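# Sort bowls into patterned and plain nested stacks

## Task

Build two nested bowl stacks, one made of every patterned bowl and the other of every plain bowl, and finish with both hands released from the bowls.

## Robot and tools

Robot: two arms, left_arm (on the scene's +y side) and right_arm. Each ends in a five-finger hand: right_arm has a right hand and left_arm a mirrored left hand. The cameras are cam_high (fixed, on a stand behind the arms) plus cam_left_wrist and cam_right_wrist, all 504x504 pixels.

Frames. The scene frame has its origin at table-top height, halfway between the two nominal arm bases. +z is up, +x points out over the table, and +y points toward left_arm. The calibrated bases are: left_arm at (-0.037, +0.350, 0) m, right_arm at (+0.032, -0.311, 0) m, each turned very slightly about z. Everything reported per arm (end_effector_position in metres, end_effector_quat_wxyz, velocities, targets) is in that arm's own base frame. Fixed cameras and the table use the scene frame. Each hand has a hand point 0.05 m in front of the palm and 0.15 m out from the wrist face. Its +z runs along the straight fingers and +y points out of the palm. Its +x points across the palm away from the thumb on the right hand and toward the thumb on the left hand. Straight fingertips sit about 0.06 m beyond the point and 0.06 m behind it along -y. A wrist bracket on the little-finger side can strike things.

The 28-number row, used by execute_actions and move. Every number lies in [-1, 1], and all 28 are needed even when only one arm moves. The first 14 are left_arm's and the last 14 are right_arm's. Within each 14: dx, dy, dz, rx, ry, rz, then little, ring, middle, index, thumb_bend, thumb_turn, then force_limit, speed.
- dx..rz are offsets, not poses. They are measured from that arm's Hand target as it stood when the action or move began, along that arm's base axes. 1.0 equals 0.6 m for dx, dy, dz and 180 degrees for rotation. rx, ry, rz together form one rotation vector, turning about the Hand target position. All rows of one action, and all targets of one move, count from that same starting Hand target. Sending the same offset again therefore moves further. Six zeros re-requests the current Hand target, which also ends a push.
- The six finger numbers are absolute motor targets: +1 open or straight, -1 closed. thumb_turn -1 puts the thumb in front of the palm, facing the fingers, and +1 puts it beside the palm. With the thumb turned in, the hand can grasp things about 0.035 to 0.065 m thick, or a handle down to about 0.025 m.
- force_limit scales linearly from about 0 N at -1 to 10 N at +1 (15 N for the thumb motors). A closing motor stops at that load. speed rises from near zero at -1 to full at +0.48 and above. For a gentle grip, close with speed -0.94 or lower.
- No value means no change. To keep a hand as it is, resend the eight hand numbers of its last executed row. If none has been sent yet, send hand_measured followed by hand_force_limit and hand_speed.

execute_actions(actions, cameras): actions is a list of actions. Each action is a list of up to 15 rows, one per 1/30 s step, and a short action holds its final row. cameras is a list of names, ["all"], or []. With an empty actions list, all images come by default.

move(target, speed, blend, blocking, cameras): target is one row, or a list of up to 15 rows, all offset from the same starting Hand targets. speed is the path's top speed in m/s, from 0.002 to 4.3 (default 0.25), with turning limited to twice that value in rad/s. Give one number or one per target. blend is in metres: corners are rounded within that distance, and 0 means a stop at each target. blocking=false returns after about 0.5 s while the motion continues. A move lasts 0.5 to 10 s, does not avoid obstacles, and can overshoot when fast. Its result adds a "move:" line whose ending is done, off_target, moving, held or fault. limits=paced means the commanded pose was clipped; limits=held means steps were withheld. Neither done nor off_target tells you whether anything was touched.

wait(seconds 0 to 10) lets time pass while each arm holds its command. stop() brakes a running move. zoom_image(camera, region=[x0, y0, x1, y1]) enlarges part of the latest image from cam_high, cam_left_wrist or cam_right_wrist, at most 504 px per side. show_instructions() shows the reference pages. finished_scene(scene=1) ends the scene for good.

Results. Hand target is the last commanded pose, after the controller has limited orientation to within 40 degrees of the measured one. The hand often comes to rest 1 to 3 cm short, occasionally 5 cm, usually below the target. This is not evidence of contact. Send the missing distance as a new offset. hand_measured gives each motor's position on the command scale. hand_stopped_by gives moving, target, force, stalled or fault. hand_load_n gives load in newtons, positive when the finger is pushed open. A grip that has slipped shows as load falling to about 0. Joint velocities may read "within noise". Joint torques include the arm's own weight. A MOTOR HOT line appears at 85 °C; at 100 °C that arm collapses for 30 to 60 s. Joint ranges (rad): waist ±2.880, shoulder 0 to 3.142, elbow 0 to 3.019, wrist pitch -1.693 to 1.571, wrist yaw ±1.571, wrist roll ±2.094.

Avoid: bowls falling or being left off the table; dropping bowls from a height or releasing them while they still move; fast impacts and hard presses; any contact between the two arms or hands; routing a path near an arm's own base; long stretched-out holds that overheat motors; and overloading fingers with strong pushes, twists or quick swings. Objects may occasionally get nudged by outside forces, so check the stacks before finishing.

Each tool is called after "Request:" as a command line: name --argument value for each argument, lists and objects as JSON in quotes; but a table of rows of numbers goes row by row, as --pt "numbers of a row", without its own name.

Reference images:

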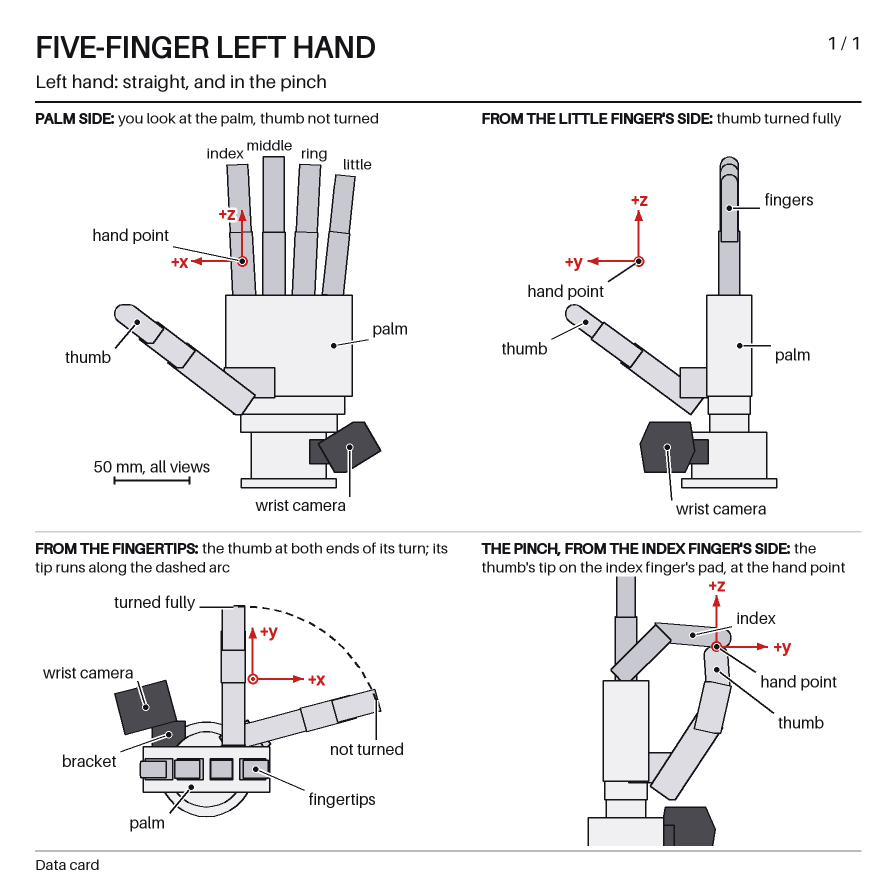

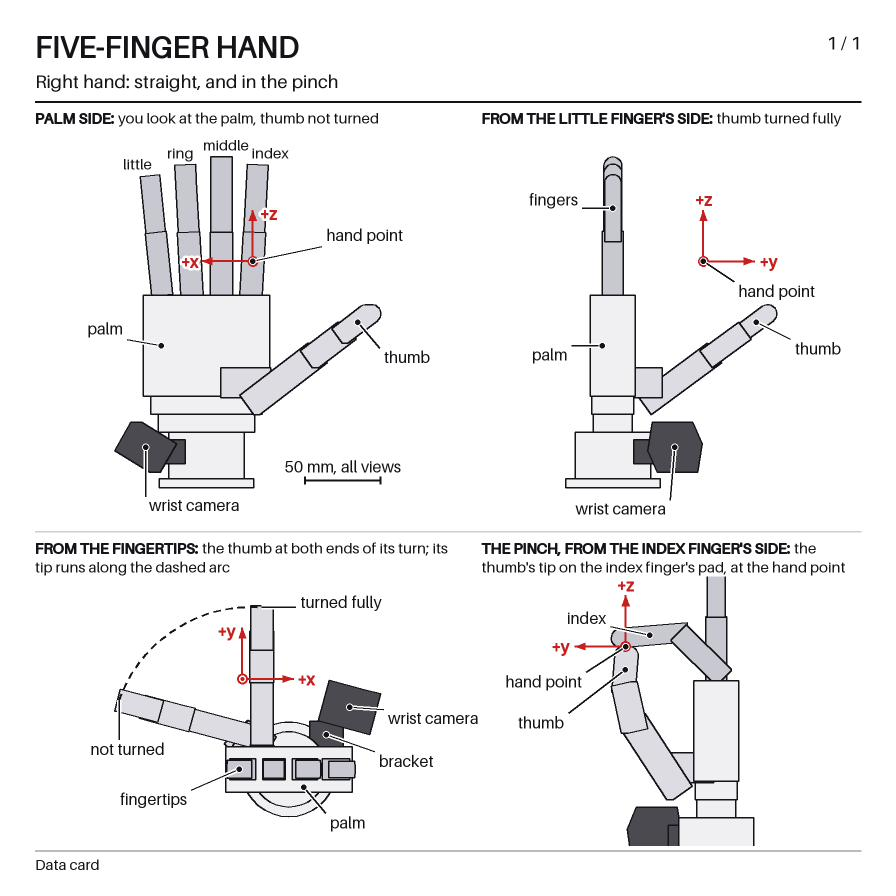

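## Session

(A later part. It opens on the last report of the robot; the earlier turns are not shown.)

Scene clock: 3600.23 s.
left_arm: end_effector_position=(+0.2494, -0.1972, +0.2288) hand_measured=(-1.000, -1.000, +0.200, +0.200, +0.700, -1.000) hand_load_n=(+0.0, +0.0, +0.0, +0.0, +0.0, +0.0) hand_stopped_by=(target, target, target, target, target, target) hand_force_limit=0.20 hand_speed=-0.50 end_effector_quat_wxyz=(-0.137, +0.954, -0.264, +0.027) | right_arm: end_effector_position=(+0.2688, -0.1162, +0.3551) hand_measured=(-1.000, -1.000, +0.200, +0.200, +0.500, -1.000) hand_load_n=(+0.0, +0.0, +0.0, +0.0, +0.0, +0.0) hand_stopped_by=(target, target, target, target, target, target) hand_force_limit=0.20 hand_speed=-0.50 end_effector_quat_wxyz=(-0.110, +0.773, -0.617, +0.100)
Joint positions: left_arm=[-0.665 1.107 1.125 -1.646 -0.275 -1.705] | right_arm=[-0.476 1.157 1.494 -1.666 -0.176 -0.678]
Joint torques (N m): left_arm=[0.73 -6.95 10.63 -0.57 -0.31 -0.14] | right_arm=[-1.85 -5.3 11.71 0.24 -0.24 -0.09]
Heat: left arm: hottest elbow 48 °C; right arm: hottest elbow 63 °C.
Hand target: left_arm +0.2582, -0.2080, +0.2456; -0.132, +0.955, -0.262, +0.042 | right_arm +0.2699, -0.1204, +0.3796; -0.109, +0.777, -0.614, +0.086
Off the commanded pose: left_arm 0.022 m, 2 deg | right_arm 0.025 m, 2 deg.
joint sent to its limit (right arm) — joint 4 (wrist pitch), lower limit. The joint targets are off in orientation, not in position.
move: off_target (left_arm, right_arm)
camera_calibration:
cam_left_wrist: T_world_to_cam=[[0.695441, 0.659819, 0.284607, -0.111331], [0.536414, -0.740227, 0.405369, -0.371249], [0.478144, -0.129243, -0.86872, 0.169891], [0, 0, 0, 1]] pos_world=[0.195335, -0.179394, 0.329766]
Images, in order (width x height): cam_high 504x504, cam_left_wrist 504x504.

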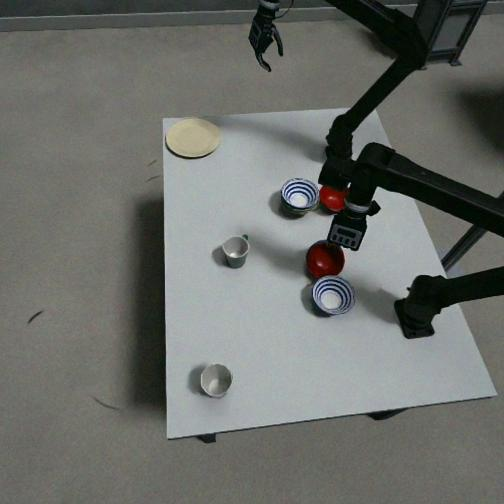

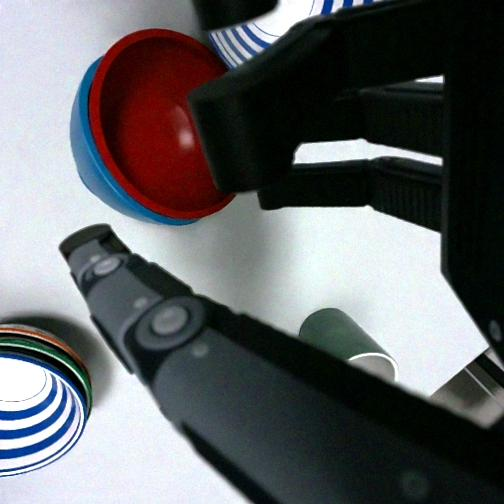

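Request:
move --target '[-0.032,-0.0375,-0.184,0,0,0.028,-1,-1,0.0,0.0,0.9,-1,0.2,-0.5,0,0,0,0,0,0,-1,-1,0.2,0.2,0.5,-1,0.2,-0.5]' --speed 0.12 --cameras '["cam_left_wrist","cam_high"]'

Request:
zoom_image --camera "cam_left_wrist" --region '[40, 0, 390, 350]'

Scene clock: 3700.30 s.
left_arm: end_effector_position=(+0.2417, -0.2288, +0.1418) hand_measured=(-1.000, -1.000, +0.000, +0.000, +0.900, -1.000) hand_load_n=(+0.0, +0.0, +0.0, +0.0, +0.0, +0.0) hand_stopped_by=(target, target, target, target, target, target) hand_force_limit=0.20 hand_speed=-0.50 end_effector_quat_wxyz=(-0.133, +0.966, -0.220, +0.040) | right_arm: end_effector_position=(+0.2688, -0.1162, +0.3551) hand_measured=(-1.000, -1.000, +0.200, +0.200, +0.500, -1.000) hand_load_n=(+0.0, +0.0, +0.0, +0.0, +0.0, +0.0) hand_stopped_by=(target, target, target, target, target, target) hand_force_limit=0.20 hand_speed=-0.50 end_effector_quat_wxyz=(-0.110, +0.773, -0.617, +0.100)
Joint positions: left_arm=[-0.776 1.158 0.929 -1.416 -0.268 -1.909] | right_arm=[-0.476 1.157 1.494 -1.666 -0.176 -0.678]
Joint torques (N m): left_arm=[1.14 -7.94 6.23 0.14 -0.16 -0.15] | right_arm=[-1.73 -5.3 11.71 0.23 -0.24 -0.07]
Heat: left arm: hottest elbow 46 °C; right arm: hottest elbow 64 °C.
Hand target: left_arm +0.2391, -0.2304, +0.1353; -0.134, +0.966, -0.220, +0.036 | right_arm +0.2699, -0.1204, +0.3796; -0.109, +0.777, -0.614, +0.086
Off the commanded pose: left_arm 0.007 m, 0 deg | right_arm 0.025 m, 2 deg.
joint sent to its limit (right arm) — joint 4 (wrist pitch), lower limit. The joint targets are off in orientation, not in position.
move: off_target (right_arm)
camera_calibration:
cam_left_wrist: T_world_to_cam=[[0.626557, 0.722621, 0.291967, -0.0304032], [0.583915, -0.68336, 0.438249, -0.358363], [0.516207, -0.104105, -0.850113, 0.0878807], [0, 0, 0, 1]] pos_world=[0.182938, -0.213772, 0.240638]
Images, in order (width x height): cam_high 504x504, cam_left_wrist 504x504.

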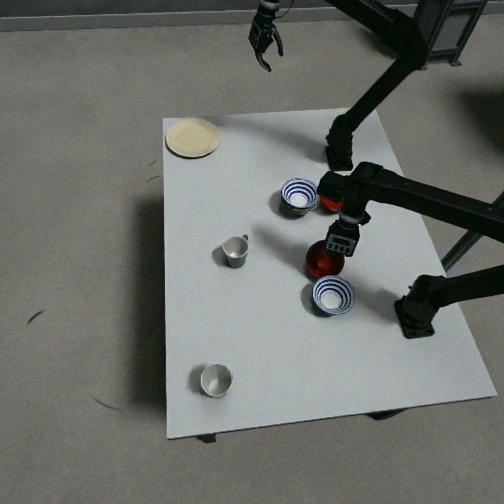

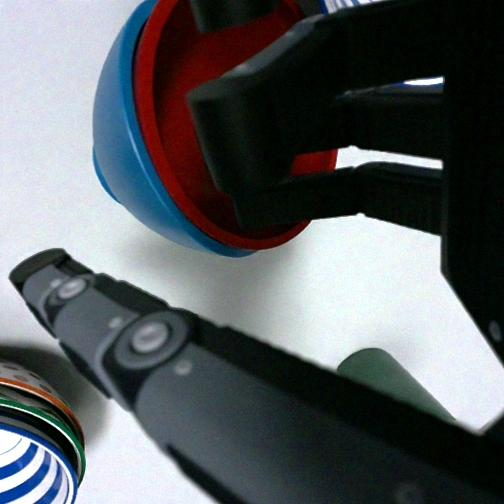

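Scaled by 1.440 from the camera's 504x504 image, which has a finer 720x720 frame.

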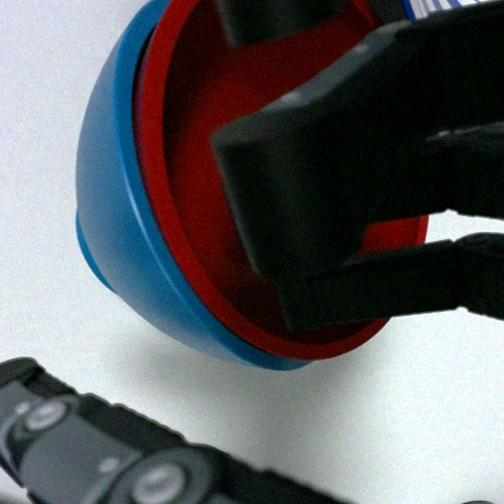

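Request:
move --target '[-0.011,0.018,-0.106,0,0,0,-1,-1,0.0,0.0,0.9,-1,0.2,-0.5,0,0,0,0,0,0,-1,-1,0.2,0.2,0.5,-1,0.2,-0.5]' --speed 0.06 --cameras '["cam_left_wrist","cam_high"]'

Request:
zoom_image --camera "cam_left_wrist" --region '[40, 0, 390, 350]'

Scene clock: 3724.83 s.
left_arm: end_effector_position=(+0.2347, -0.2220, +0.0797) hand_measured=(-1.000, -1.000, +0.000, +0.000, +0.900, -1.000) hand_load_n=(+0.0, +0.0, +0.0, +0.5, +0.0, +0.0) hand_stopped_by=(target, target, target, target, target, target) hand_force_limit=0.20 hand_speed=-0.50 end_effector_quat_wxyz=(-0.130, +0.966, -0.219, +0.043) | right_arm: end_effector_position=(+0.2688, -0.1162, +0.3551) hand_measured=(-1.000, -1.000, +0.200, +0.200, +0.500, -1.000) hand_load_n=(+0.0, +0.0, +0.0, +0.0, +0.0, +0.0) hand_stopped_by=(target, target, target, target, target, target) hand_force_limit=0.20 hand_speed=-0.50 end_effector_quat_wxyz=(-0.110, +0.773, -0.617, +0.100)
Joint positions: left_arm=[-0.776 1.182 0.776 -1.231 -0.268 -1.909] | right_arm=[-0.476 1.157 1.494 -1.666 -0.176 -0.678]
Joint torques (N m): left_arm=[1.73 -7.65 5.76 0.13 -0.18 -0.06] | right_arm=[-1.55 -5.25 11.73 0.28 -0.23 -0.08]
Heat: left arm: hottest elbow 43 °C; right arm: hottest elbow 64 °C.
Hand target: left_arm +0.2325, -0.2197, +0.0718; -0.134, +0.966, -0.220, +0.037 | right_arm +0.2699, -0.1204, +0.3796; -0.109, +0.777, -0.614, +0.086
Off the commanded pose: left_arm 0.009 m, 1 deg | right_arm 0.025 m, 2 deg.
joint sent to its limit (right arm) — joint 4 (wrist pitch), lower limit. The joint targets are off in orientation, not in position.
move: off_target (right_arm)
camera_calibration:
cam_left_wrist: T_world_to_cam=[[0.624599, 0.724535, 0.291419, -0.0119314], [0.581624, -0.680599, 0.445532, -0.321794], [0.521143, -0.108783, -0.846508, 0.0368197], [0, 0, 0, 1]] pos_world=[0.175427, -0.206362, 0.178015]
Images, in order (width x height): cam_high 504x504, cam_left_wrist 504x504.

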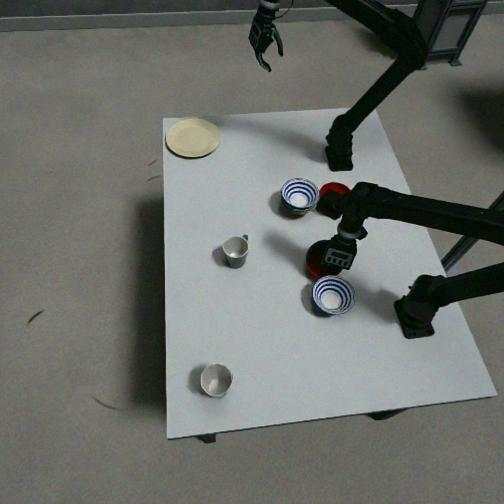

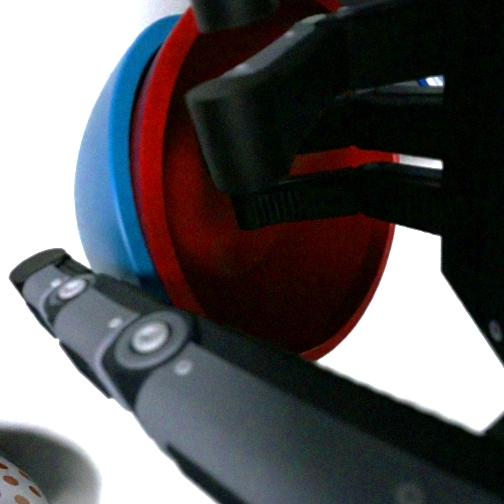

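Scaled by 1.440 from the camera's 504x504 image, which has a finer 720x720 frame.

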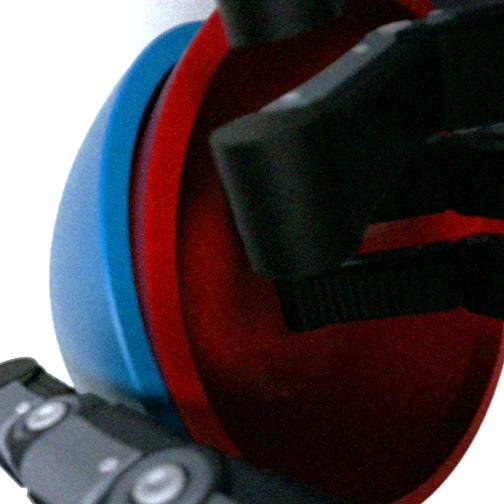

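Request:
move --target '[-0.015,-0.034,0.0,0,0,0,-1,-1,0.0,0.0,0.9,-1,0.2,-0.5,0,0,0,0,0,0,-1,-1,0.2,0.2,0.5,-1,0.2,-0.5]' --speed 0.04 --cameras '["cam_left_wrist","cam_high"]'

Request:
zoom_image --camera "cam_left_wrist" --region '[40, 0, 390, 350]'

Scene clock: 3736.73 s.
left_arm: end_effector_position=(+0.2231, -0.2354, +0.0716) hand_measured=(-1.000, -1.000, +0.000, +0.000, +0.900, -1.000) hand_load_n=(-0.5, +0.0, +0.0, +0.0, -0.5, +0.0) hand_stopped_by=(target, target, target, target, target, target) hand_force_limit=0.20 hand_speed=-0.50 end_effector_quat_wxyz=(-0.134, +0.965, -0.220, +0.038) | right_arm: end_effector_position=(+0.2688, -0.1162, +0.3551) hand_measured=(-1.000, -1.000, +0.200, +0.200, +0.500, -1.000) hand_load_n=(+0.0, +0.0, +0.0, +0.0, +0.0, +0.0) hand_stopped_by=(target, target, target, target, target, target) hand_force_limit=0.20 hand_speed=-0.50 end_effector_quat_wxyz=(-0.110, +0.773, -0.617, +0.100)
Joint positions: left_arm=[-0.837 1.211 0.776 -1.231 -0.262 -1.971] | right_arm=[-0.476 1.157 1.494 -1.666 -0.176 -0.678]
Joint torques (N m): left_arm=[0.97 -7.77 7.2 -0.39 -0.13 -0.13] | right_arm=[-1.79 -5.3 11.69 0.28 -0.24 -0.07]
Heat: left arm: hottest elbow 42 °C; right arm: hottest elbow 64 °C.
Hand target: left_arm +0.2235, -0.2401, +0.0717; -0.134, +0.966, -0.220, +0.037 | right_arm +0.2699, -0.1204, +0.3796; -0.109, +0.777, -0.614, +0.086
Off the commanded pose: left_arm 0.005 m, 0 deg | right_arm 0.025 m, 2 deg.
joint sent to its limit (right arm) — joint 4 (wrist pitch), lower limit. The joint targets are off in orientation, not in position.
move: off_target (right_arm)
camera_calibration:
cam_left_wrist: T_world_to_cam=[[0.627849, 0.721479, 0.292018, 0.00594539], [0.585033, -0.684905, 0.434329, -0.321642], [0.513363, -0.101853, -0.852106, 0.0383621], [0, 0, 0, 1]] pos_world=[0.164745, -0.220676, 0.170651]
Images, in order (width x height): cam_high 504x504, cam_left_wrist 504x504.

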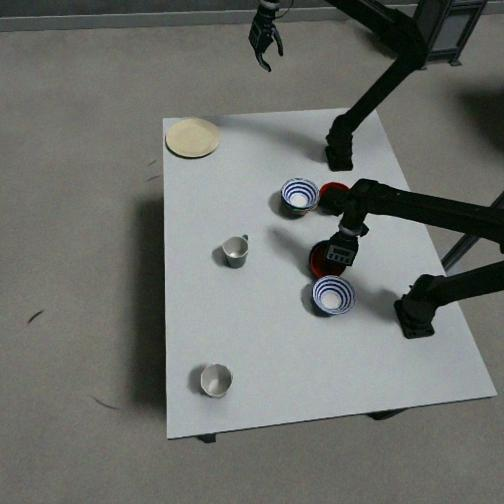

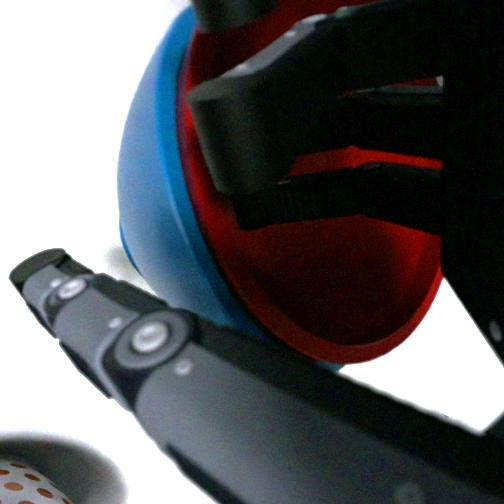

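Scaled by 1.440 from the camera's 504x504 image, which has a finer 720x720 frame.

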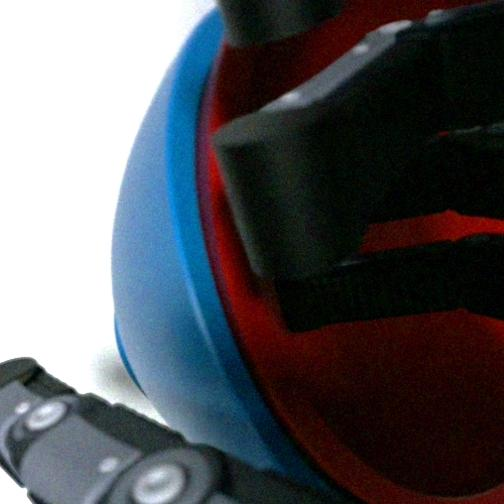

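Request:
move --target '[-0.011,-0.022,0.004,0,0,0,-1,-1,0.0,0.0,0.7,-1,0.2,-0.8,0,0,0,0,0,0,-1,-1,0.2,0.2,0.5,-1,0.2,-0.5]' --speed 0.04 --cameras '["cam_left_wrist","cam_high"]'

Request:
zoom_image --camera "cam_left_wrist" --region '[40, 0, 390, 350]'

Scene clock: 3749.80 s.
left_arm: end_effector_position=(+0.2124, -0.2429, +0.0673) hand_measured=(-1.000, -1.000, +0.000, +0.000, +0.700, -1.000) hand_load_n=(+0.0, +0.0, +0.0, +0.0, +0.0, +0.0) hand_stopped_by=(target, target, target, target, target, target) hand_force_limit=0.20 hand_speed=-0.80 end_effector_quat_wxyz=(-0.138, +0.965, -0.221, +0.033) | right_arm: end_effector_position=(+0.2688, -0.1162, +0.3551) hand_measured=(-1.000, -1.000, +0.200, +0.200, +0.500, -1.000) hand_load_n=(+0.0, +0.0, +0.0, +0.0, +0.0, +0.0) hand_stopped_by=(target, target, target, target, target, target) hand_force_limit=0.20 hand_speed=-0.50 end_effector_quat_wxyz=(-0.110, +0.773, -0.617, +0.100)
Joint positions: left_arm=[-0.882 1.225 0.776 -1.241 -0.258 -2.018] | right_arm=[-0.476 1.157 1.494 -1.666 -0.176 -0.678]
Joint torques (N m): left_arm=[0.85 -7.65 8.42 -0.66 -0.12 -0.14] | right_arm=[-1.79 -5.48 11.74 0.25 -0.23 -0.08]
Heat: left arm: hottest elbow 42 °C; right arm: hottest elbow 64 °C.
Hand target: left_arm +0.2169, -0.2533, +0.0741; -0.134, +0.966, -0.220, +0.037 | right_arm +0.2699, -0.1204, +0.3796; -0.109, +0.777, -0.614, +0.086
Off the commanded pose: left_arm 0.013 m, 1 deg | right_arm 0.025 m, 2 deg.
joint sent to its limit (right arm) — joint 4 (wrist pitch), lower limit. The joint targets are off in orientation, not in position.
move: off_target (left_arm, right_arm)
camera_calibration:
cam_left_wrist: T_world_to_cam=[[0.629863, 0.718918, 0.293988, 0.0180997], [0.589058, -0.688855, 0.422481, -0.319543], [0.506244, -0.0929295, -0.857369, 0.0433939], [0, 0, 0, 1]] pos_world=[0.154861, -0.229098, 0.166884]
Images, in order (width x height): cam_high 504x504, cam_left_wrist 504x504.

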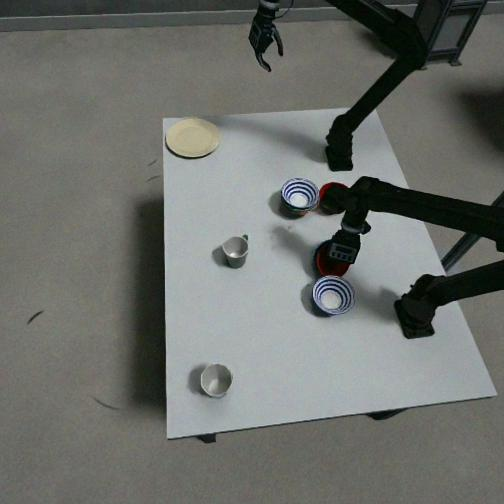

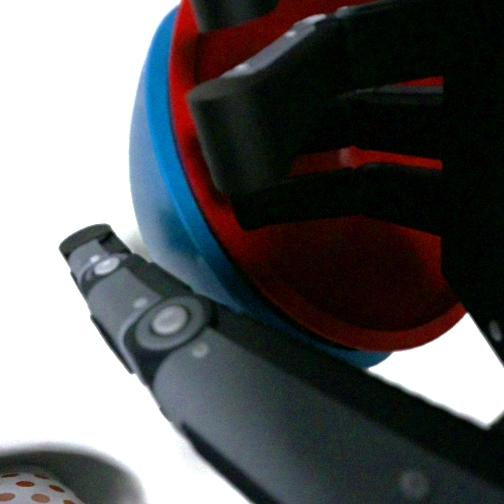

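Scaled by 1.440 from the camera's 504x504 image, which has a finer 720x720 frame.

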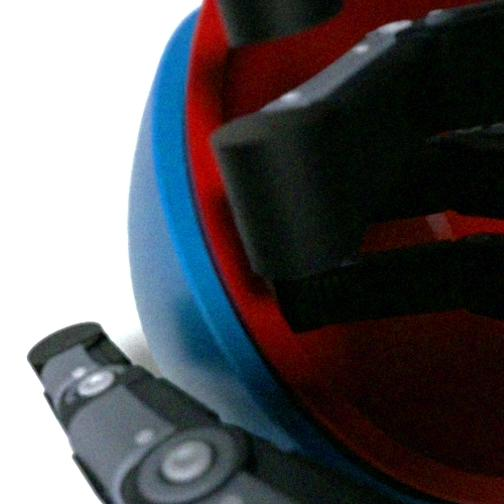

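Request:
move --target '[-0.018,-0.038,-0.01,0,0,-0.067,-1,-1,0.0,0.0,0.6,-1,0.2,-0.8,0,0,0,0,0,0,-1,-1,0.2,0.2,0.5,-1,0.2,-0.5]' --speed 0.04 --cameras '["cam_left_wrist","cam_high"]'

Request:
zoom_image --camera "cam_left_wrist" --region '[40, 0, 390, 350]'

Scene clock: 3770.80 s.
left_arm: end_effector_position=(+0.2007, -0.2583, +0.0627) hand_measured=(-1.000, -1.000, +0.000, +0.000, +0.600, -1.000) hand_load_n=(+0.0, +0.0, +0.5, -2.0, +1.0, +0.5) hand_stopped_by=(target, target, target, target, target, target) hand_force_limit=0.20 hand_speed=-0.80 end_effector_quat_wxyz=(-0.137, +0.941, -0.307, +0.042) | right_arm: end_effector_position=(+0.2688, -0.1162, +0.3551) hand_measured=(-1.000, -1.000, +0.200, +0.200, +0.500, -1.000) hand_load_n=(+0.0, +0.0, +0.0, +0.0, +0.0, +0.0) hand_stopped_by=(target, target, target, target, target, target) hand_force_limit=0.20 hand_speed=-0.50 end_effector_quat_wxyz=(-0.110, +0.773, -0.617, +0.100)
Joint positions: left_arm=[-0.928 1.24 0.776 -1.198 -0.274 -1.881] | right_arm=[-0.476 1.157 1.494 -1.666 -0.176 -0.678]
Joint torques (N m): left_arm=[0.56 -7 8.83 0.23 -0.09 0.14] | right_arm=[-1.55 -5.25 11.69 0.24 -0.23 -0.05]
Heat: left arm: hottest elbow 42 °C; right arm: hottest elbow 64 °C.
Hand target: left_arm +0.2061, -0.2761, +0.0681; -0.129, +0.937, -0.320, +0.050 | right_arm +0.2699, -0.1204, +0.3796; -0.109, +0.777, -0.614, +0.086
Off the commanded pose: left_arm 0.019 m, 2 deg | right_arm 0.025 m, 2 deg.
joint sent to its limit (right arm) — joint 4 (wrist pitch), lower limit. The joint targets are off in orientation, not in position.
move: off_target (left_arm, right_arm)
camera_calibration:
cam_left_wrist: T_world_to_cam=[[0.749245, 0.592151, 0.29663, -0.0189214], [0.457369, -0.786551, 0.414911, -0.319666], [0.479004, -0.175201, -0.860151, 0.0284319], [0, 0, 0, 1]] pos_world=[0.146763, -0.235248, 0.162701]
Images, in order (width x height): cam_high 504x504, cam_left_wrist 504x504.

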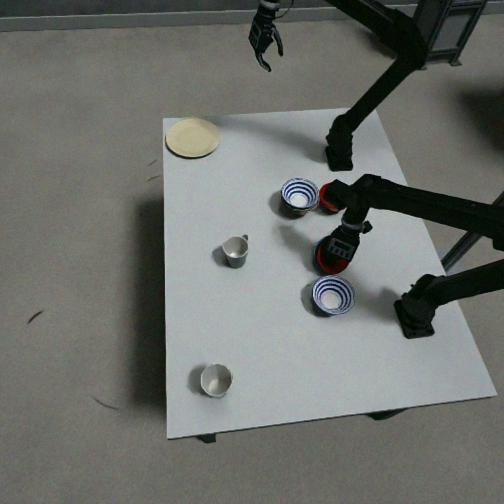

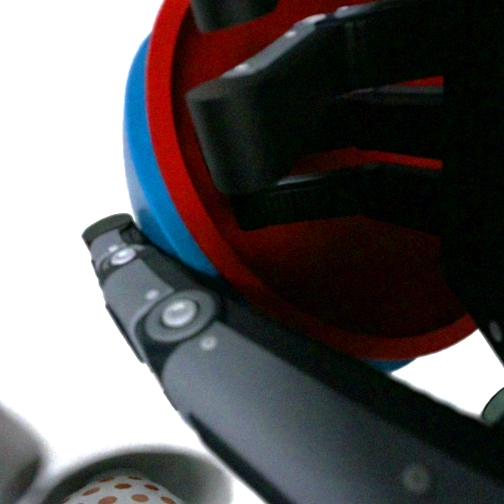

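Scaled by 1.440 from the camera's 504x504 image, which has a finer 720x720 frame.

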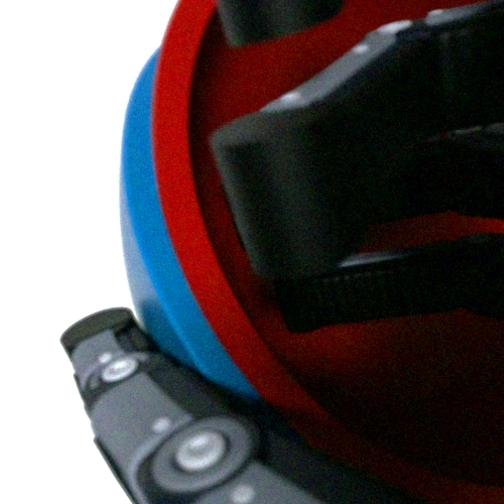

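Request:
move --target '[-0.022,-0.036,-0.02,0,0,-0.03,-1,-1,0.0,0.0,0.6,-1,0.2,-0.8,0,0,0,0,0,0,-1,-1,0.2,0.2,0.5,-1,0.2,-0.5]' --speed 0.04 --cameras '["cam_left_wrist","cam_high"]'

Request:
zoom_image --camera "cam_left_wrist" --region '[40, 0, 390, 350]'

Request:
zoom_image --camera "cam_high" --region '[280, 215, 370, 305]'

Scene clock: 3793.70 s.
left_arm: end_effector_position=(+0.1938, -0.2844, +0.0613) hand_measured=(-1.000, -1.000, +0.000, +0.000, +0.600, -1.000) hand_load_n=(+0.0, +0.0, +0.5, -4.0, +4.5, +1.5) hand_stopped_by=(target, target, target, target, target, target) hand_force_limit=0.20 hand_speed=-0.80 end_effector_quat_wxyz=(-0.129, +0.927, -0.348, +0.060) | right_arm: end_effector_position=(+0.2688, -0.1162, +0.3551) hand_measured=(-1.000, -1.000, +0.200, +0.200, +0.500, -1.000) hand_load_n=(+0.0, +0.0, +0.0, +0.0, +0.0, +0.0) hand_stopped_by=(target, target, target, target, target, target) hand_force_limit=0.20 hand_speed=-0.50 end_effector_quat_wxyz=(-0.110, +0.773, -0.617, +0.100)
Joint positions: left_arm=[-0.99 1.269 0.794 -1.153 -0.281 -1.85] | right_arm=[-0.476 1.157 1.494 -1.666 -0.176 -0.678]
Joint torques (N m): left_arm=[0.5 -6.24 7.8 0.53 0.12 0.13] | right_arm=[-1.67 -5.3 11.69 0.25 -0.23 -0.07]
Heat: left arm: hottest elbow 42 °C; right arm: hottest elbow 64 °C.
Hand target: left_arm +0.1928, -0.2977, +0.0561; -0.127, +0.921, -0.364, +0.057 | right_arm +0.2699, -0.1204, +0.3796; -0.109, +0.777, -0.614, +0.086
Off the commanded pose: left_arm 0.014 m, 2 deg | right_arm 0.025 m, 2 deg.
joint sent to its limit (right arm) — joint 4 (wrist pitch), lower limit. The joint targets are off in orientation, not in position.
move: off_target (left_arm, right_arm)
camera_calibration:
cam_left_wrist: T_world_to_cam=[[0.794943, 0.526931, 0.30068, -0.0255334], [0.375902, -0.816814, 0.437622, -0.330668], [0.476196, -0.234859, -0.847395, 0.00876754], [0, 0, 0, 1]] pos_world=[0.140421, -0.254581, 0.159815]
Images, in order (width x height): cam_high 504x504, cam_left_wrist 504x504.

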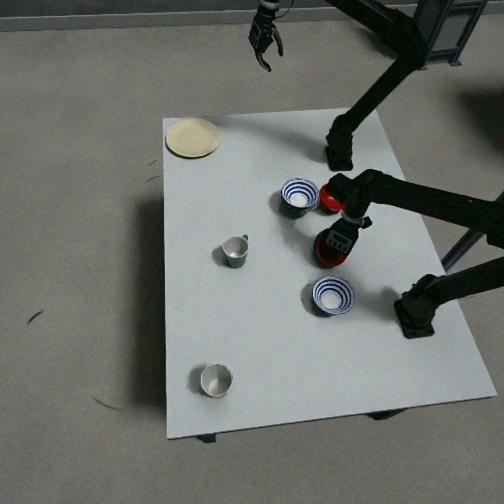

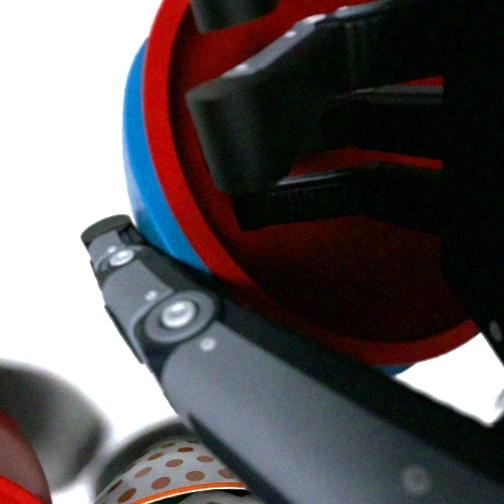

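Scaled by 1.440 from the camera's 504x504 image, which has a finer 720x720 frame.

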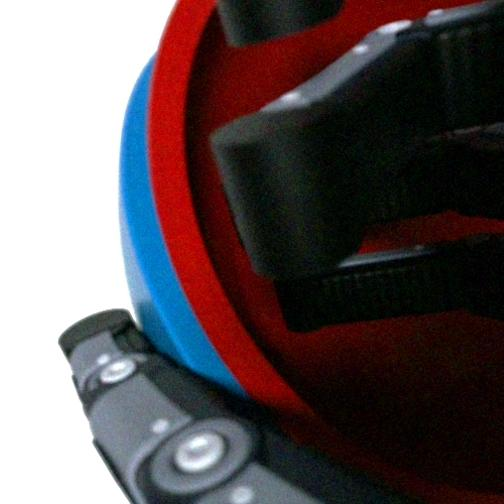

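Scaled by 5.600 from the camera's 504x504 image, which has a finer 720x720 frame.

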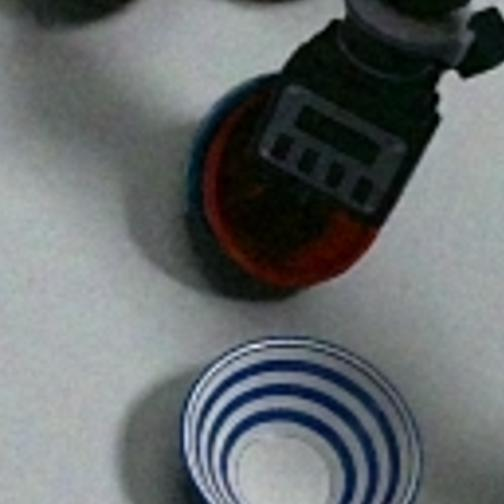

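Request:
move --target '[0,0,0.006,0,0,0,-1,-1,-0.5,-0.5,0.0,-1,0.1,-0.9,0,0,0,0,0,0,-1,-1,0.2,0.2,0.5,-1,0.2,-0.5]' --speed 0.04 --cameras '["cam_left_wrist","cam_high"]'

Request:
zoom_image --camera "cam_high" --region '[280, 215, 370, 305]'

Scene clock: 3823.27 s.
left_arm: end_effector_position=(+0.1896, -0.2860, +0.0587) hand_measured=(-1.000, -1.000, -0.250, -0.342, +0.568, -1.000) hand_load_n=(+0.0, +0.0, -0.5, +4.5, +10.5, +2.0) hand_stopped_by=(target, target, force, force, force, target) hand_force_limit=0.10 hand_speed=-0.90 end_effector_quat_wxyz=(-0.129, +0.924, -0.356, +0.055) | right_arm: end_effector_position=(+0.2688, -0.1162, +0.3551) hand_measured=(-1.000, -1.000, +0.200, +0.200, +0.500, -1.000) hand_load_n=(+0.0, +0.0, +0.0, +0.0, +0.0, +0.0) hand_stopped_by=(target, target, target, target, target, target) hand_force_limit=0.20 hand_speed=-0.50 end_effector_quat_wxyz=(-0.110, +0.773, -0.617, +0.100)
Joint positions: left_arm=[-0.997 1.276 0.794 -1.153 -0.273 -1.841] | right_arm=[-0.476 1.157 1.494 -1.666 -0.176 -0.678]
Joint torques (N m): left_arm=[0.91 -7.41 8.2 0.02 -0.2 0.04] | right_arm=[-1.73 -5.36 11.71 0.24 -0.24 -0.07]
Heat: left arm: hottest elbow 41 °C; right arm: hottest elbow 64 °C.
Hand target: left_arm +0.1928, -0.2977, +0.0597; -0.127, +0.921, -0.364, +0.056 | right_arm +0.2699, -0.1204, +0.3796; -0.109, +0.777, -0.614, +0.086
Off the commanded pose: left_arm 0.012 m, 1 deg | right_arm 0.025 m, 2 deg.
joint sent to its limit (right arm) — joint 4 (wrist pitch), lower limit. The joint targets are off in orientation, not in position.
move: off_target (left_arm, right_arm)
camera_calibration:
cam_left_wrist: T_world_to_cam=[[0.806556, 0.5137, 0.29254, -0.0261163], [0.369032, -0.824119, 0.429702, -0.329547], [0.461826, -0.238622, -0.854269, 0.0102047], [0, 0, 0, 1]] pos_world=[0.137965, -0.255735, 0.157965]
Images, in order (width x height): cam_high 504x504, cam_left_wrist 504x504.

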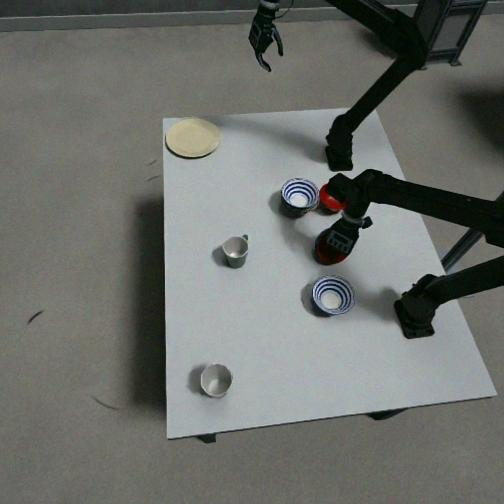

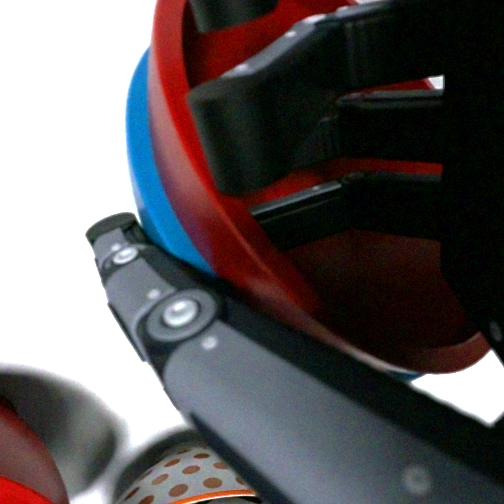

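Scaled by 5.600 from the camera's 504x504 image, which has a finer 720x720 frame.

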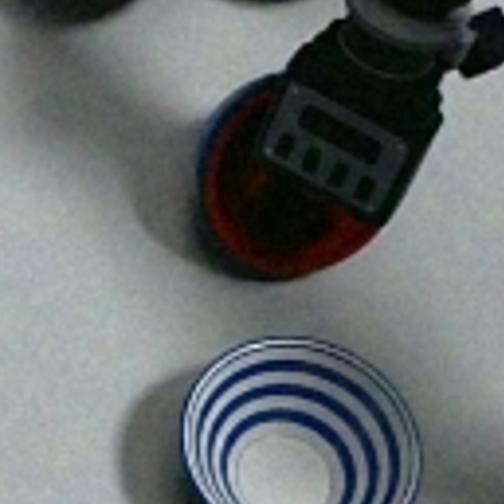

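Request:
move --target '[0,0,0.0,0,0,0,-1,-1,-0.7,-0.7,-0.2,-1,0.45,-0.9,0,0,0,0,0,0,-1,-1,0.2,0.2,0.5,-1,0.2,-0.5]' --speed 0.04 --cameras '["cam_left_wrist"]'

Scene clock: 3840.00 s.
left_arm: end_effector_position=(+0.1898, -0.2858, +0.0586) hand_measured=(-1.000, -1.000, -0.302, -0.460, +0.568, -1.000) hand_load_n=(+0.0, -3.0, +5.5, +7.0, +13.5, +3.5) hand_stopped_by=(target, target, force, force, force, target) hand_force_limit=0.45 hand_speed=-0.90 end_effector_quat_wxyz=(-0.129, +0.924, -0.356, +0.055) | right_arm: end_effector_position=(+0.2688, -0.1162, +0.3551) hand_measured=(-1.000, -1.000, +0.200, +0.200, +0.500, -1.000) hand_load_n=(+0.0, +0.0, +0.0, +0.0, +0.0, +0.0) hand_stopped_by=(target, target, target, target, target, target) hand_force_limit=0.20 hand_speed=-0.50 end_effector_quat_wxyz=(-0.110, +0.773, -0.617, +0.100)
Joint positions: left_arm=[-0.997 1.277 0.794 -1.153 -0.274 -1.841] | right_arm=[-0.476 1.157 1.494 -1.666 -0.176 -0.678]
Joint torques (N m): left_arm=[1.08 -7.53 8.2 0.02 -0.15 0.03] | right_arm=[-1.79 -5.19 11.74 0.25 -0.23 -0.07]
Heat: left arm: hottest elbow 41 °C; right arm: hottest elbow 64 °C.
Hand target: left_arm +0.1928, -0.2977, +0.0597; -0.127, +0.921, -0.364, +0.056 | right_arm +0.2699, -0.1204, +0.3796; -0.109, +0.777, -0.614, +0.086
Off the commanded pose: left_arm 0.012 m, 1 deg | right_arm 0.025 m, 2 deg.
joint sent to its limit (right arm) — joint 4 (wrist pitch), lower limit. The joint targets are off in orientation, not in position.
move: off_target (left_arm, right_arm)
camera_calibration:
cam_left_wrist: T_world_to_cam=[[0.80639, 0.513351, 0.293607, -0.0264002], [0.368617, -0.824541, 0.429248, -0.32952], [0.462446, -0.237913, -0.854132, 0.010146], [0, 0, 0, 1]] pos_world=[0.138063, -0.255736, 0.157863]
Images, in order (width x height): cam_left_wrist 504x504.

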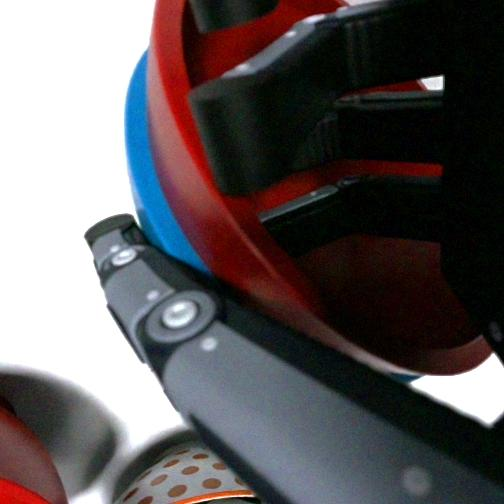

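Request:
move --target '[0.01,-0.01,0.1,0,0,0,-1,-1,-0.7,-0.7,-0.2,-1,0.45,-0.9,0,0,0,0,0,0,-1,-1,0.2,0.2,0.5,-1,0.2,-0.5]' --speed 0.05 --cameras '["cam_left_wrist","cam_high"]'

Request:
zoom_image --camera "cam_high" --region '[280, 215, 370, 305]'

Scene clock: 3859.17 s.
left_arm: end_effector_position=(+0.1898, -0.2862, +0.0964) hand_measured=(-1.000, -1.000, -0.302, -0.460, +0.568, -1.000) hand_load_n=(+0.0, -3.0, +3.5, +7.5, +13.5, +4.5) hand_stopped_by=(target, target, force, force, force, target) hand_force_limit=0.45 hand_speed=-0.90 end_effector_quat_wxyz=(-0.143, +0.921, -0.361, +0.035) | right_arm: end_effector_position=(+0.2688, -0.1162, +0.3551) hand_measured=(-1.000, -1.000, +0.200, +0.200, +0.500, -1.000) hand_load_n=(+0.0, +0.5, +0.0, +0.0, +0.0, +0.0) hand_stopped_by=(target, target, target, target, target, target) hand_force_limit=0.20 hand_speed=-0.50 end_effector_quat_wxyz=(-0.110, +0.773, -0.617, +0.100)
Joint positions: left_arm=[-0.997 1.266 0.897 -1.314 -0.274 -1.836] | right_arm=[-0.476 1.157 1.494 -1.666 -0.176 -0.678]
Joint torques (N m): left_arm=[1.38 -10.7 10.17 -0.83 -0.17 0.05] | right_arm=[-1.85 -5.36 11.7 0.24 -0.24 -0.07]
Heat: left arm: hottest elbow 41 °C; right arm: hottest elbow 64 °C.
Hand target: left_arm +0.1988, -0.3036, +0.1196; -0.127, +0.921, -0.364, +0.056 | right_arm +0.2699, -0.1204, +0.3796; -0.109, +0.777, -0.614, +0.086
Off the commanded pose: left_arm 0.030 m, 3 deg | right_arm 0.025 m, 2 deg.
joint sent to its limit (right arm) — joint 4 (wrist pitch), lower limit. The joint targets are off in orientation, not in position.
move: off_target (left_arm, right_arm)
camera_calibration:
cam_left_wrist: T_world_to_cam=[[0.816487, 0.497803, 0.292476, -0.0436025], [0.375907, -0.842833, 0.38513, -0.34845], [0.438227, -0.20451, -0.87529, 0.0585592], [0, 0, 0, 1]] pos_world=[0.140923, -0.260004, 0.198208]
Images, in order (width x height): cam_high 504x504, cam_left_wrist 504x504.

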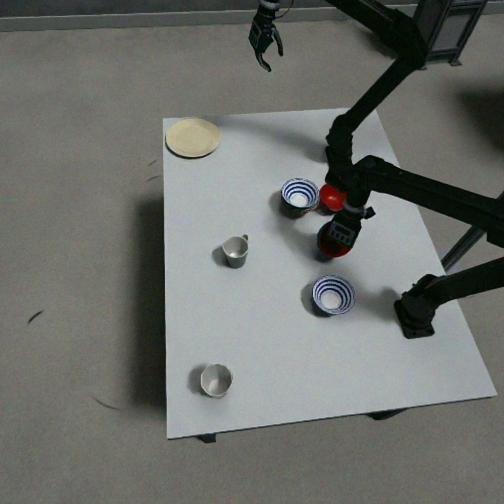

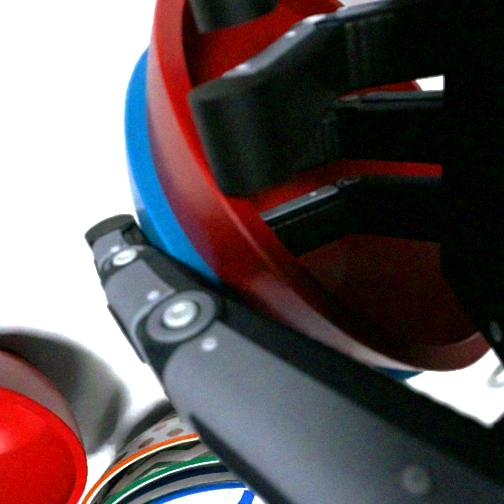

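Scaled by 5.600 from the camera's 504x504 image, which has a finer 720x720 frame.

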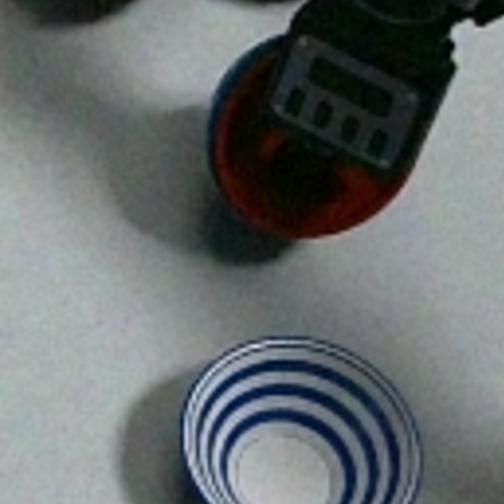

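Request:
move --pt "0.02 0.0 0.117 0 0 0 -1 -1 -0.7 -0.7 -0.2 -1 0.45 -0.9 0 0 0 0 0 0 -1 -1 0.2 0.2 0.5 -1 0.2 -0.5" --pt "0.252 0.0227 0.14 0 0 -0.489 -1 -1 -0.7 -0.7 -0.2 -1 0.45 -0.9 0 0 0 0 0 0 -1 -1 0.2 0.2 0.5 -1 0.2 -0.5" --speed 0.14 --blend 0.02 --cameras '["cam_left_wrist","cam_high"]'

Request:
zoom_image --camera "cam_high" --region '[240, 190, 330, 280]'

Scene clock: 3930.83 s.
left_arm: end_effector_position=(+0.3300, -0.2813, +0.1854) hand_measured=(-1.000, -1.000, -0.302, -0.460, +0.568, -1.000) hand_load_n=(+0.0, -3.0, +3.0, +7.0, +13.0, +5.0) hand_stopped_by=(target, target, force, force, force, target) hand_force_limit=0.45 hand_speed=-0.90 end_effector_quat_wxyz=(+0.041, -0.411, +0.904, -0.108) | right_arm: end_effector_position=(+0.2688, -0.1162, +0.3551) hand_measured=(-1.000, -1.000, +0.200, +0.200, +0.500, -1.000) hand_load_n=(+0.0, +0.0, +0.0, +0.0, +0.0, +0.0) hand_stopped_by=(target, target, target, target, target, target) hand_force_limit=0.20 hand_speed=-0.50 end_effector_quat_wxyz=(-0.110, +0.773, -0.617, +0.100)
Joint positions: left_arm=[-0.63 1.479 1.337 -1.2 0.034 0.083] | right_arm=[-0.476 1.157 1.494 -1.666 -0.176 -0.678]
Joint torques (N m): left_arm=[2.26 -14.21 11.58 0.32 0.14 0.05] | right_arm=[-1.9 -5.19 11.84 0.18 -0.22 -0.07]
Heat: left arm: hottest elbow 49 °C; right arm: hottest elbow 64 °C.
Hand target: left_arm +0.3500, -0.2900, +0.2037; +0.052, -0.410, +0.902, -0.129 | right_arm +0.2699, -0.1204, +0.3796; -0.109, +0.777, -0.614, +0.086
Off the commanded pose: left_arm 0.028 m, 3 deg | right_arm 0.025 m, 2 deg.
joint sent to its limit (right arm) — joint 4 (wrist pitch), lower limit. The joint targets are off in orientation, not in position.
move: off_target (left_arm, right_arm)
camera_calibration:
cam_left_wrist: T_world_to_cam=[[0.538515, -0.805344, 0.247837, -0.453062], [-0.799668, -0.395755, 0.451562, 0.0700809], [-0.26558, -0.44136, -0.857128, 0.238208], [0, 0, 0, 1]] pos_world=[0.363286, -0.232, 0.284815]
Images, in order (width x height): cam_high 504x504, cam_left_wrist 504x504.

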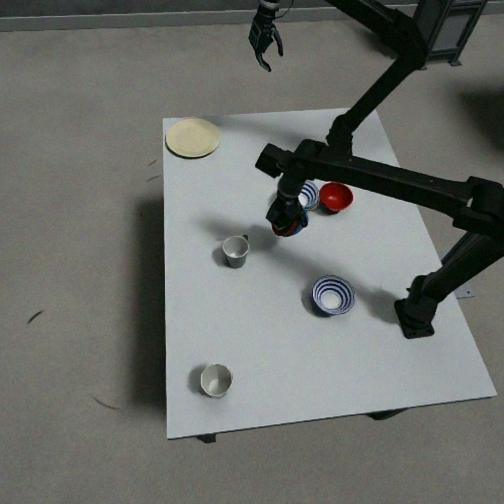

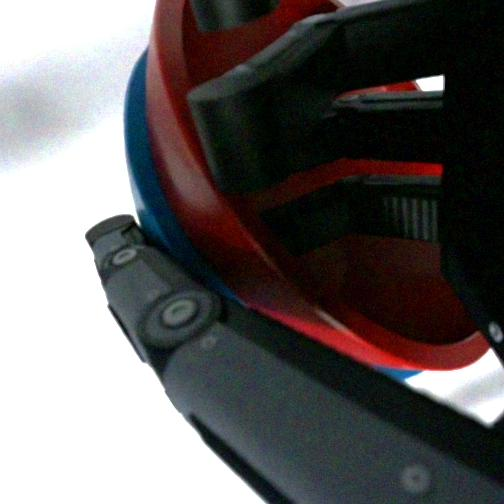

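Scaled by 5.600 from the camera's 504x504 image, which has a finer 720x720 frame.

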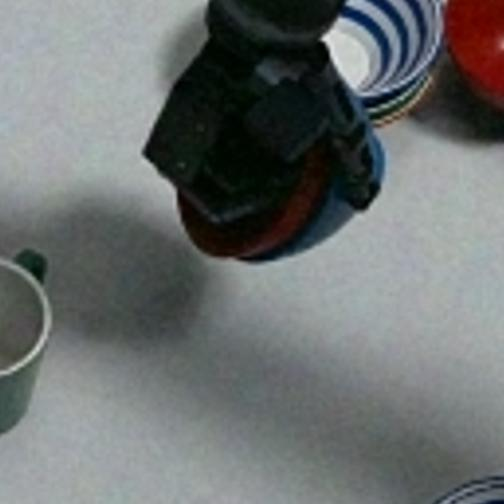

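Request:
move --target '[0,0,0,-0.164,-0.189,0,-1,-1,-0.7,-0.7,-0.2,-1,0.45,-0.9,0,0,0,0,0,0,-1,-1,0.2,0.2,0.5,-1,0.2,-0.5]' --speed 0.12 --cameras '["cam_left_wrist","cam_high"]'

Request:
zoom_image --camera "cam_high" --region '[240, 190, 330, 280]'

Scene clock: 3950.27 s.
left_arm: end_effector_position=(+0.3466, -0.2920, +0.1967) hand_measured=(-1.000, -1.000, -0.302, -0.460, +0.568, -1.000) hand_load_n=(+0.0, -3.0, +3.0, +6.5, +13.5, +4.5) hand_stopped_by=(target, target, force, force, force, target) hand_force_limit=0.45 hand_speed=-0.90 end_effector_quat_wxyz=(+0.201, -0.348, +0.796, -0.452) | right_arm: end_effector_position=(+0.2688, -0.1162, +0.3551) hand_measured=(-1.000, -1.000, +0.200, +0.200, +0.500, -1.000) hand_load_n=(+0.0, +0.0, +0.0, +0.0, +0.0, +0.0) hand_stopped_by=(target, target, target, target, target, target) hand_force_limit=0.20 hand_speed=-0.50 end_effector_quat_wxyz=(-0.110, +0.773, -0.617, +0.100)
Joint positions: left_arm=[-0.587 1.043 0.763 -0.261 0.131 0.085] | right_arm=[-0.476 1.157 1.494 -1.666 -0.176 -0.678]
Joint torques (N m): left_arm=[2.61 -9.7 7.57 2.67 0.17 -0.17] | right_arm=[-1.79 -5.36 11.69 0.23 -0.23 -0.08]
Heat: left arm: hottest elbow 48 °C; right arm: hottest elbow 64 °C.
Hand target: left_arm +0.3501, -0.2900, +0.2037; +0.206, -0.354, +0.785, -0.464 | right_arm +0.2699, -0.1204, +0.3796; -0.109, +0.777, -0.614, +0.086
Off the commanded pose: left_arm 0.008 m, 2 deg | right_arm 0.025 m, 2 deg.
joint sent to its limit (right arm) — joint 4 (wrist pitch), lower limit. The joint targets are off in orientation, not in position.
move: off_target (right_arm)
camera_calibration:
cam_left_wrist: T_world_to_cam=[[0.173012, -0.511688, 0.841571, -0.377776], [-0.969704, -0.238106, 0.0545815, 0.257111], [0.172455, -0.825518, -0.537381, -0.0792758], [0, 0, 0, 1]] pos_world=[0.328353, -0.197527, 0.26129]
Images, in order (width x height): cam_high 504x504, cam_left_wrist 504x504.

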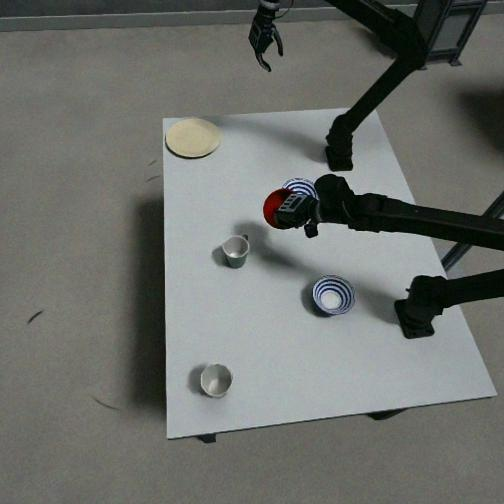

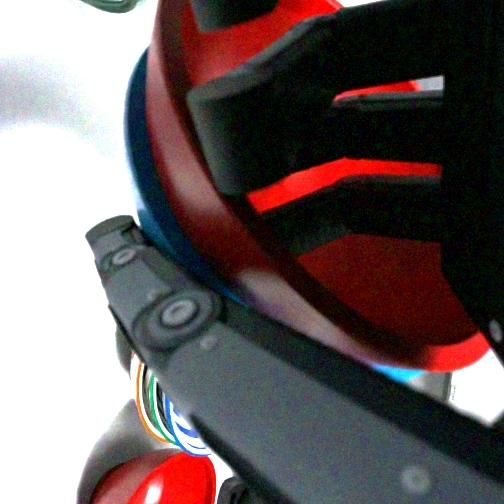

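Scaled by 5.600 from the camera's 504x504 image, which has a finer 720x720 frame.

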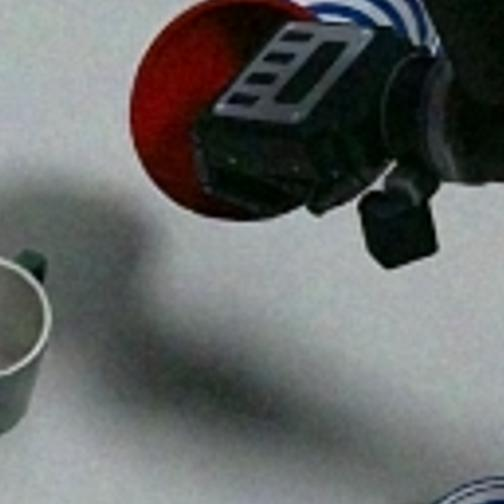

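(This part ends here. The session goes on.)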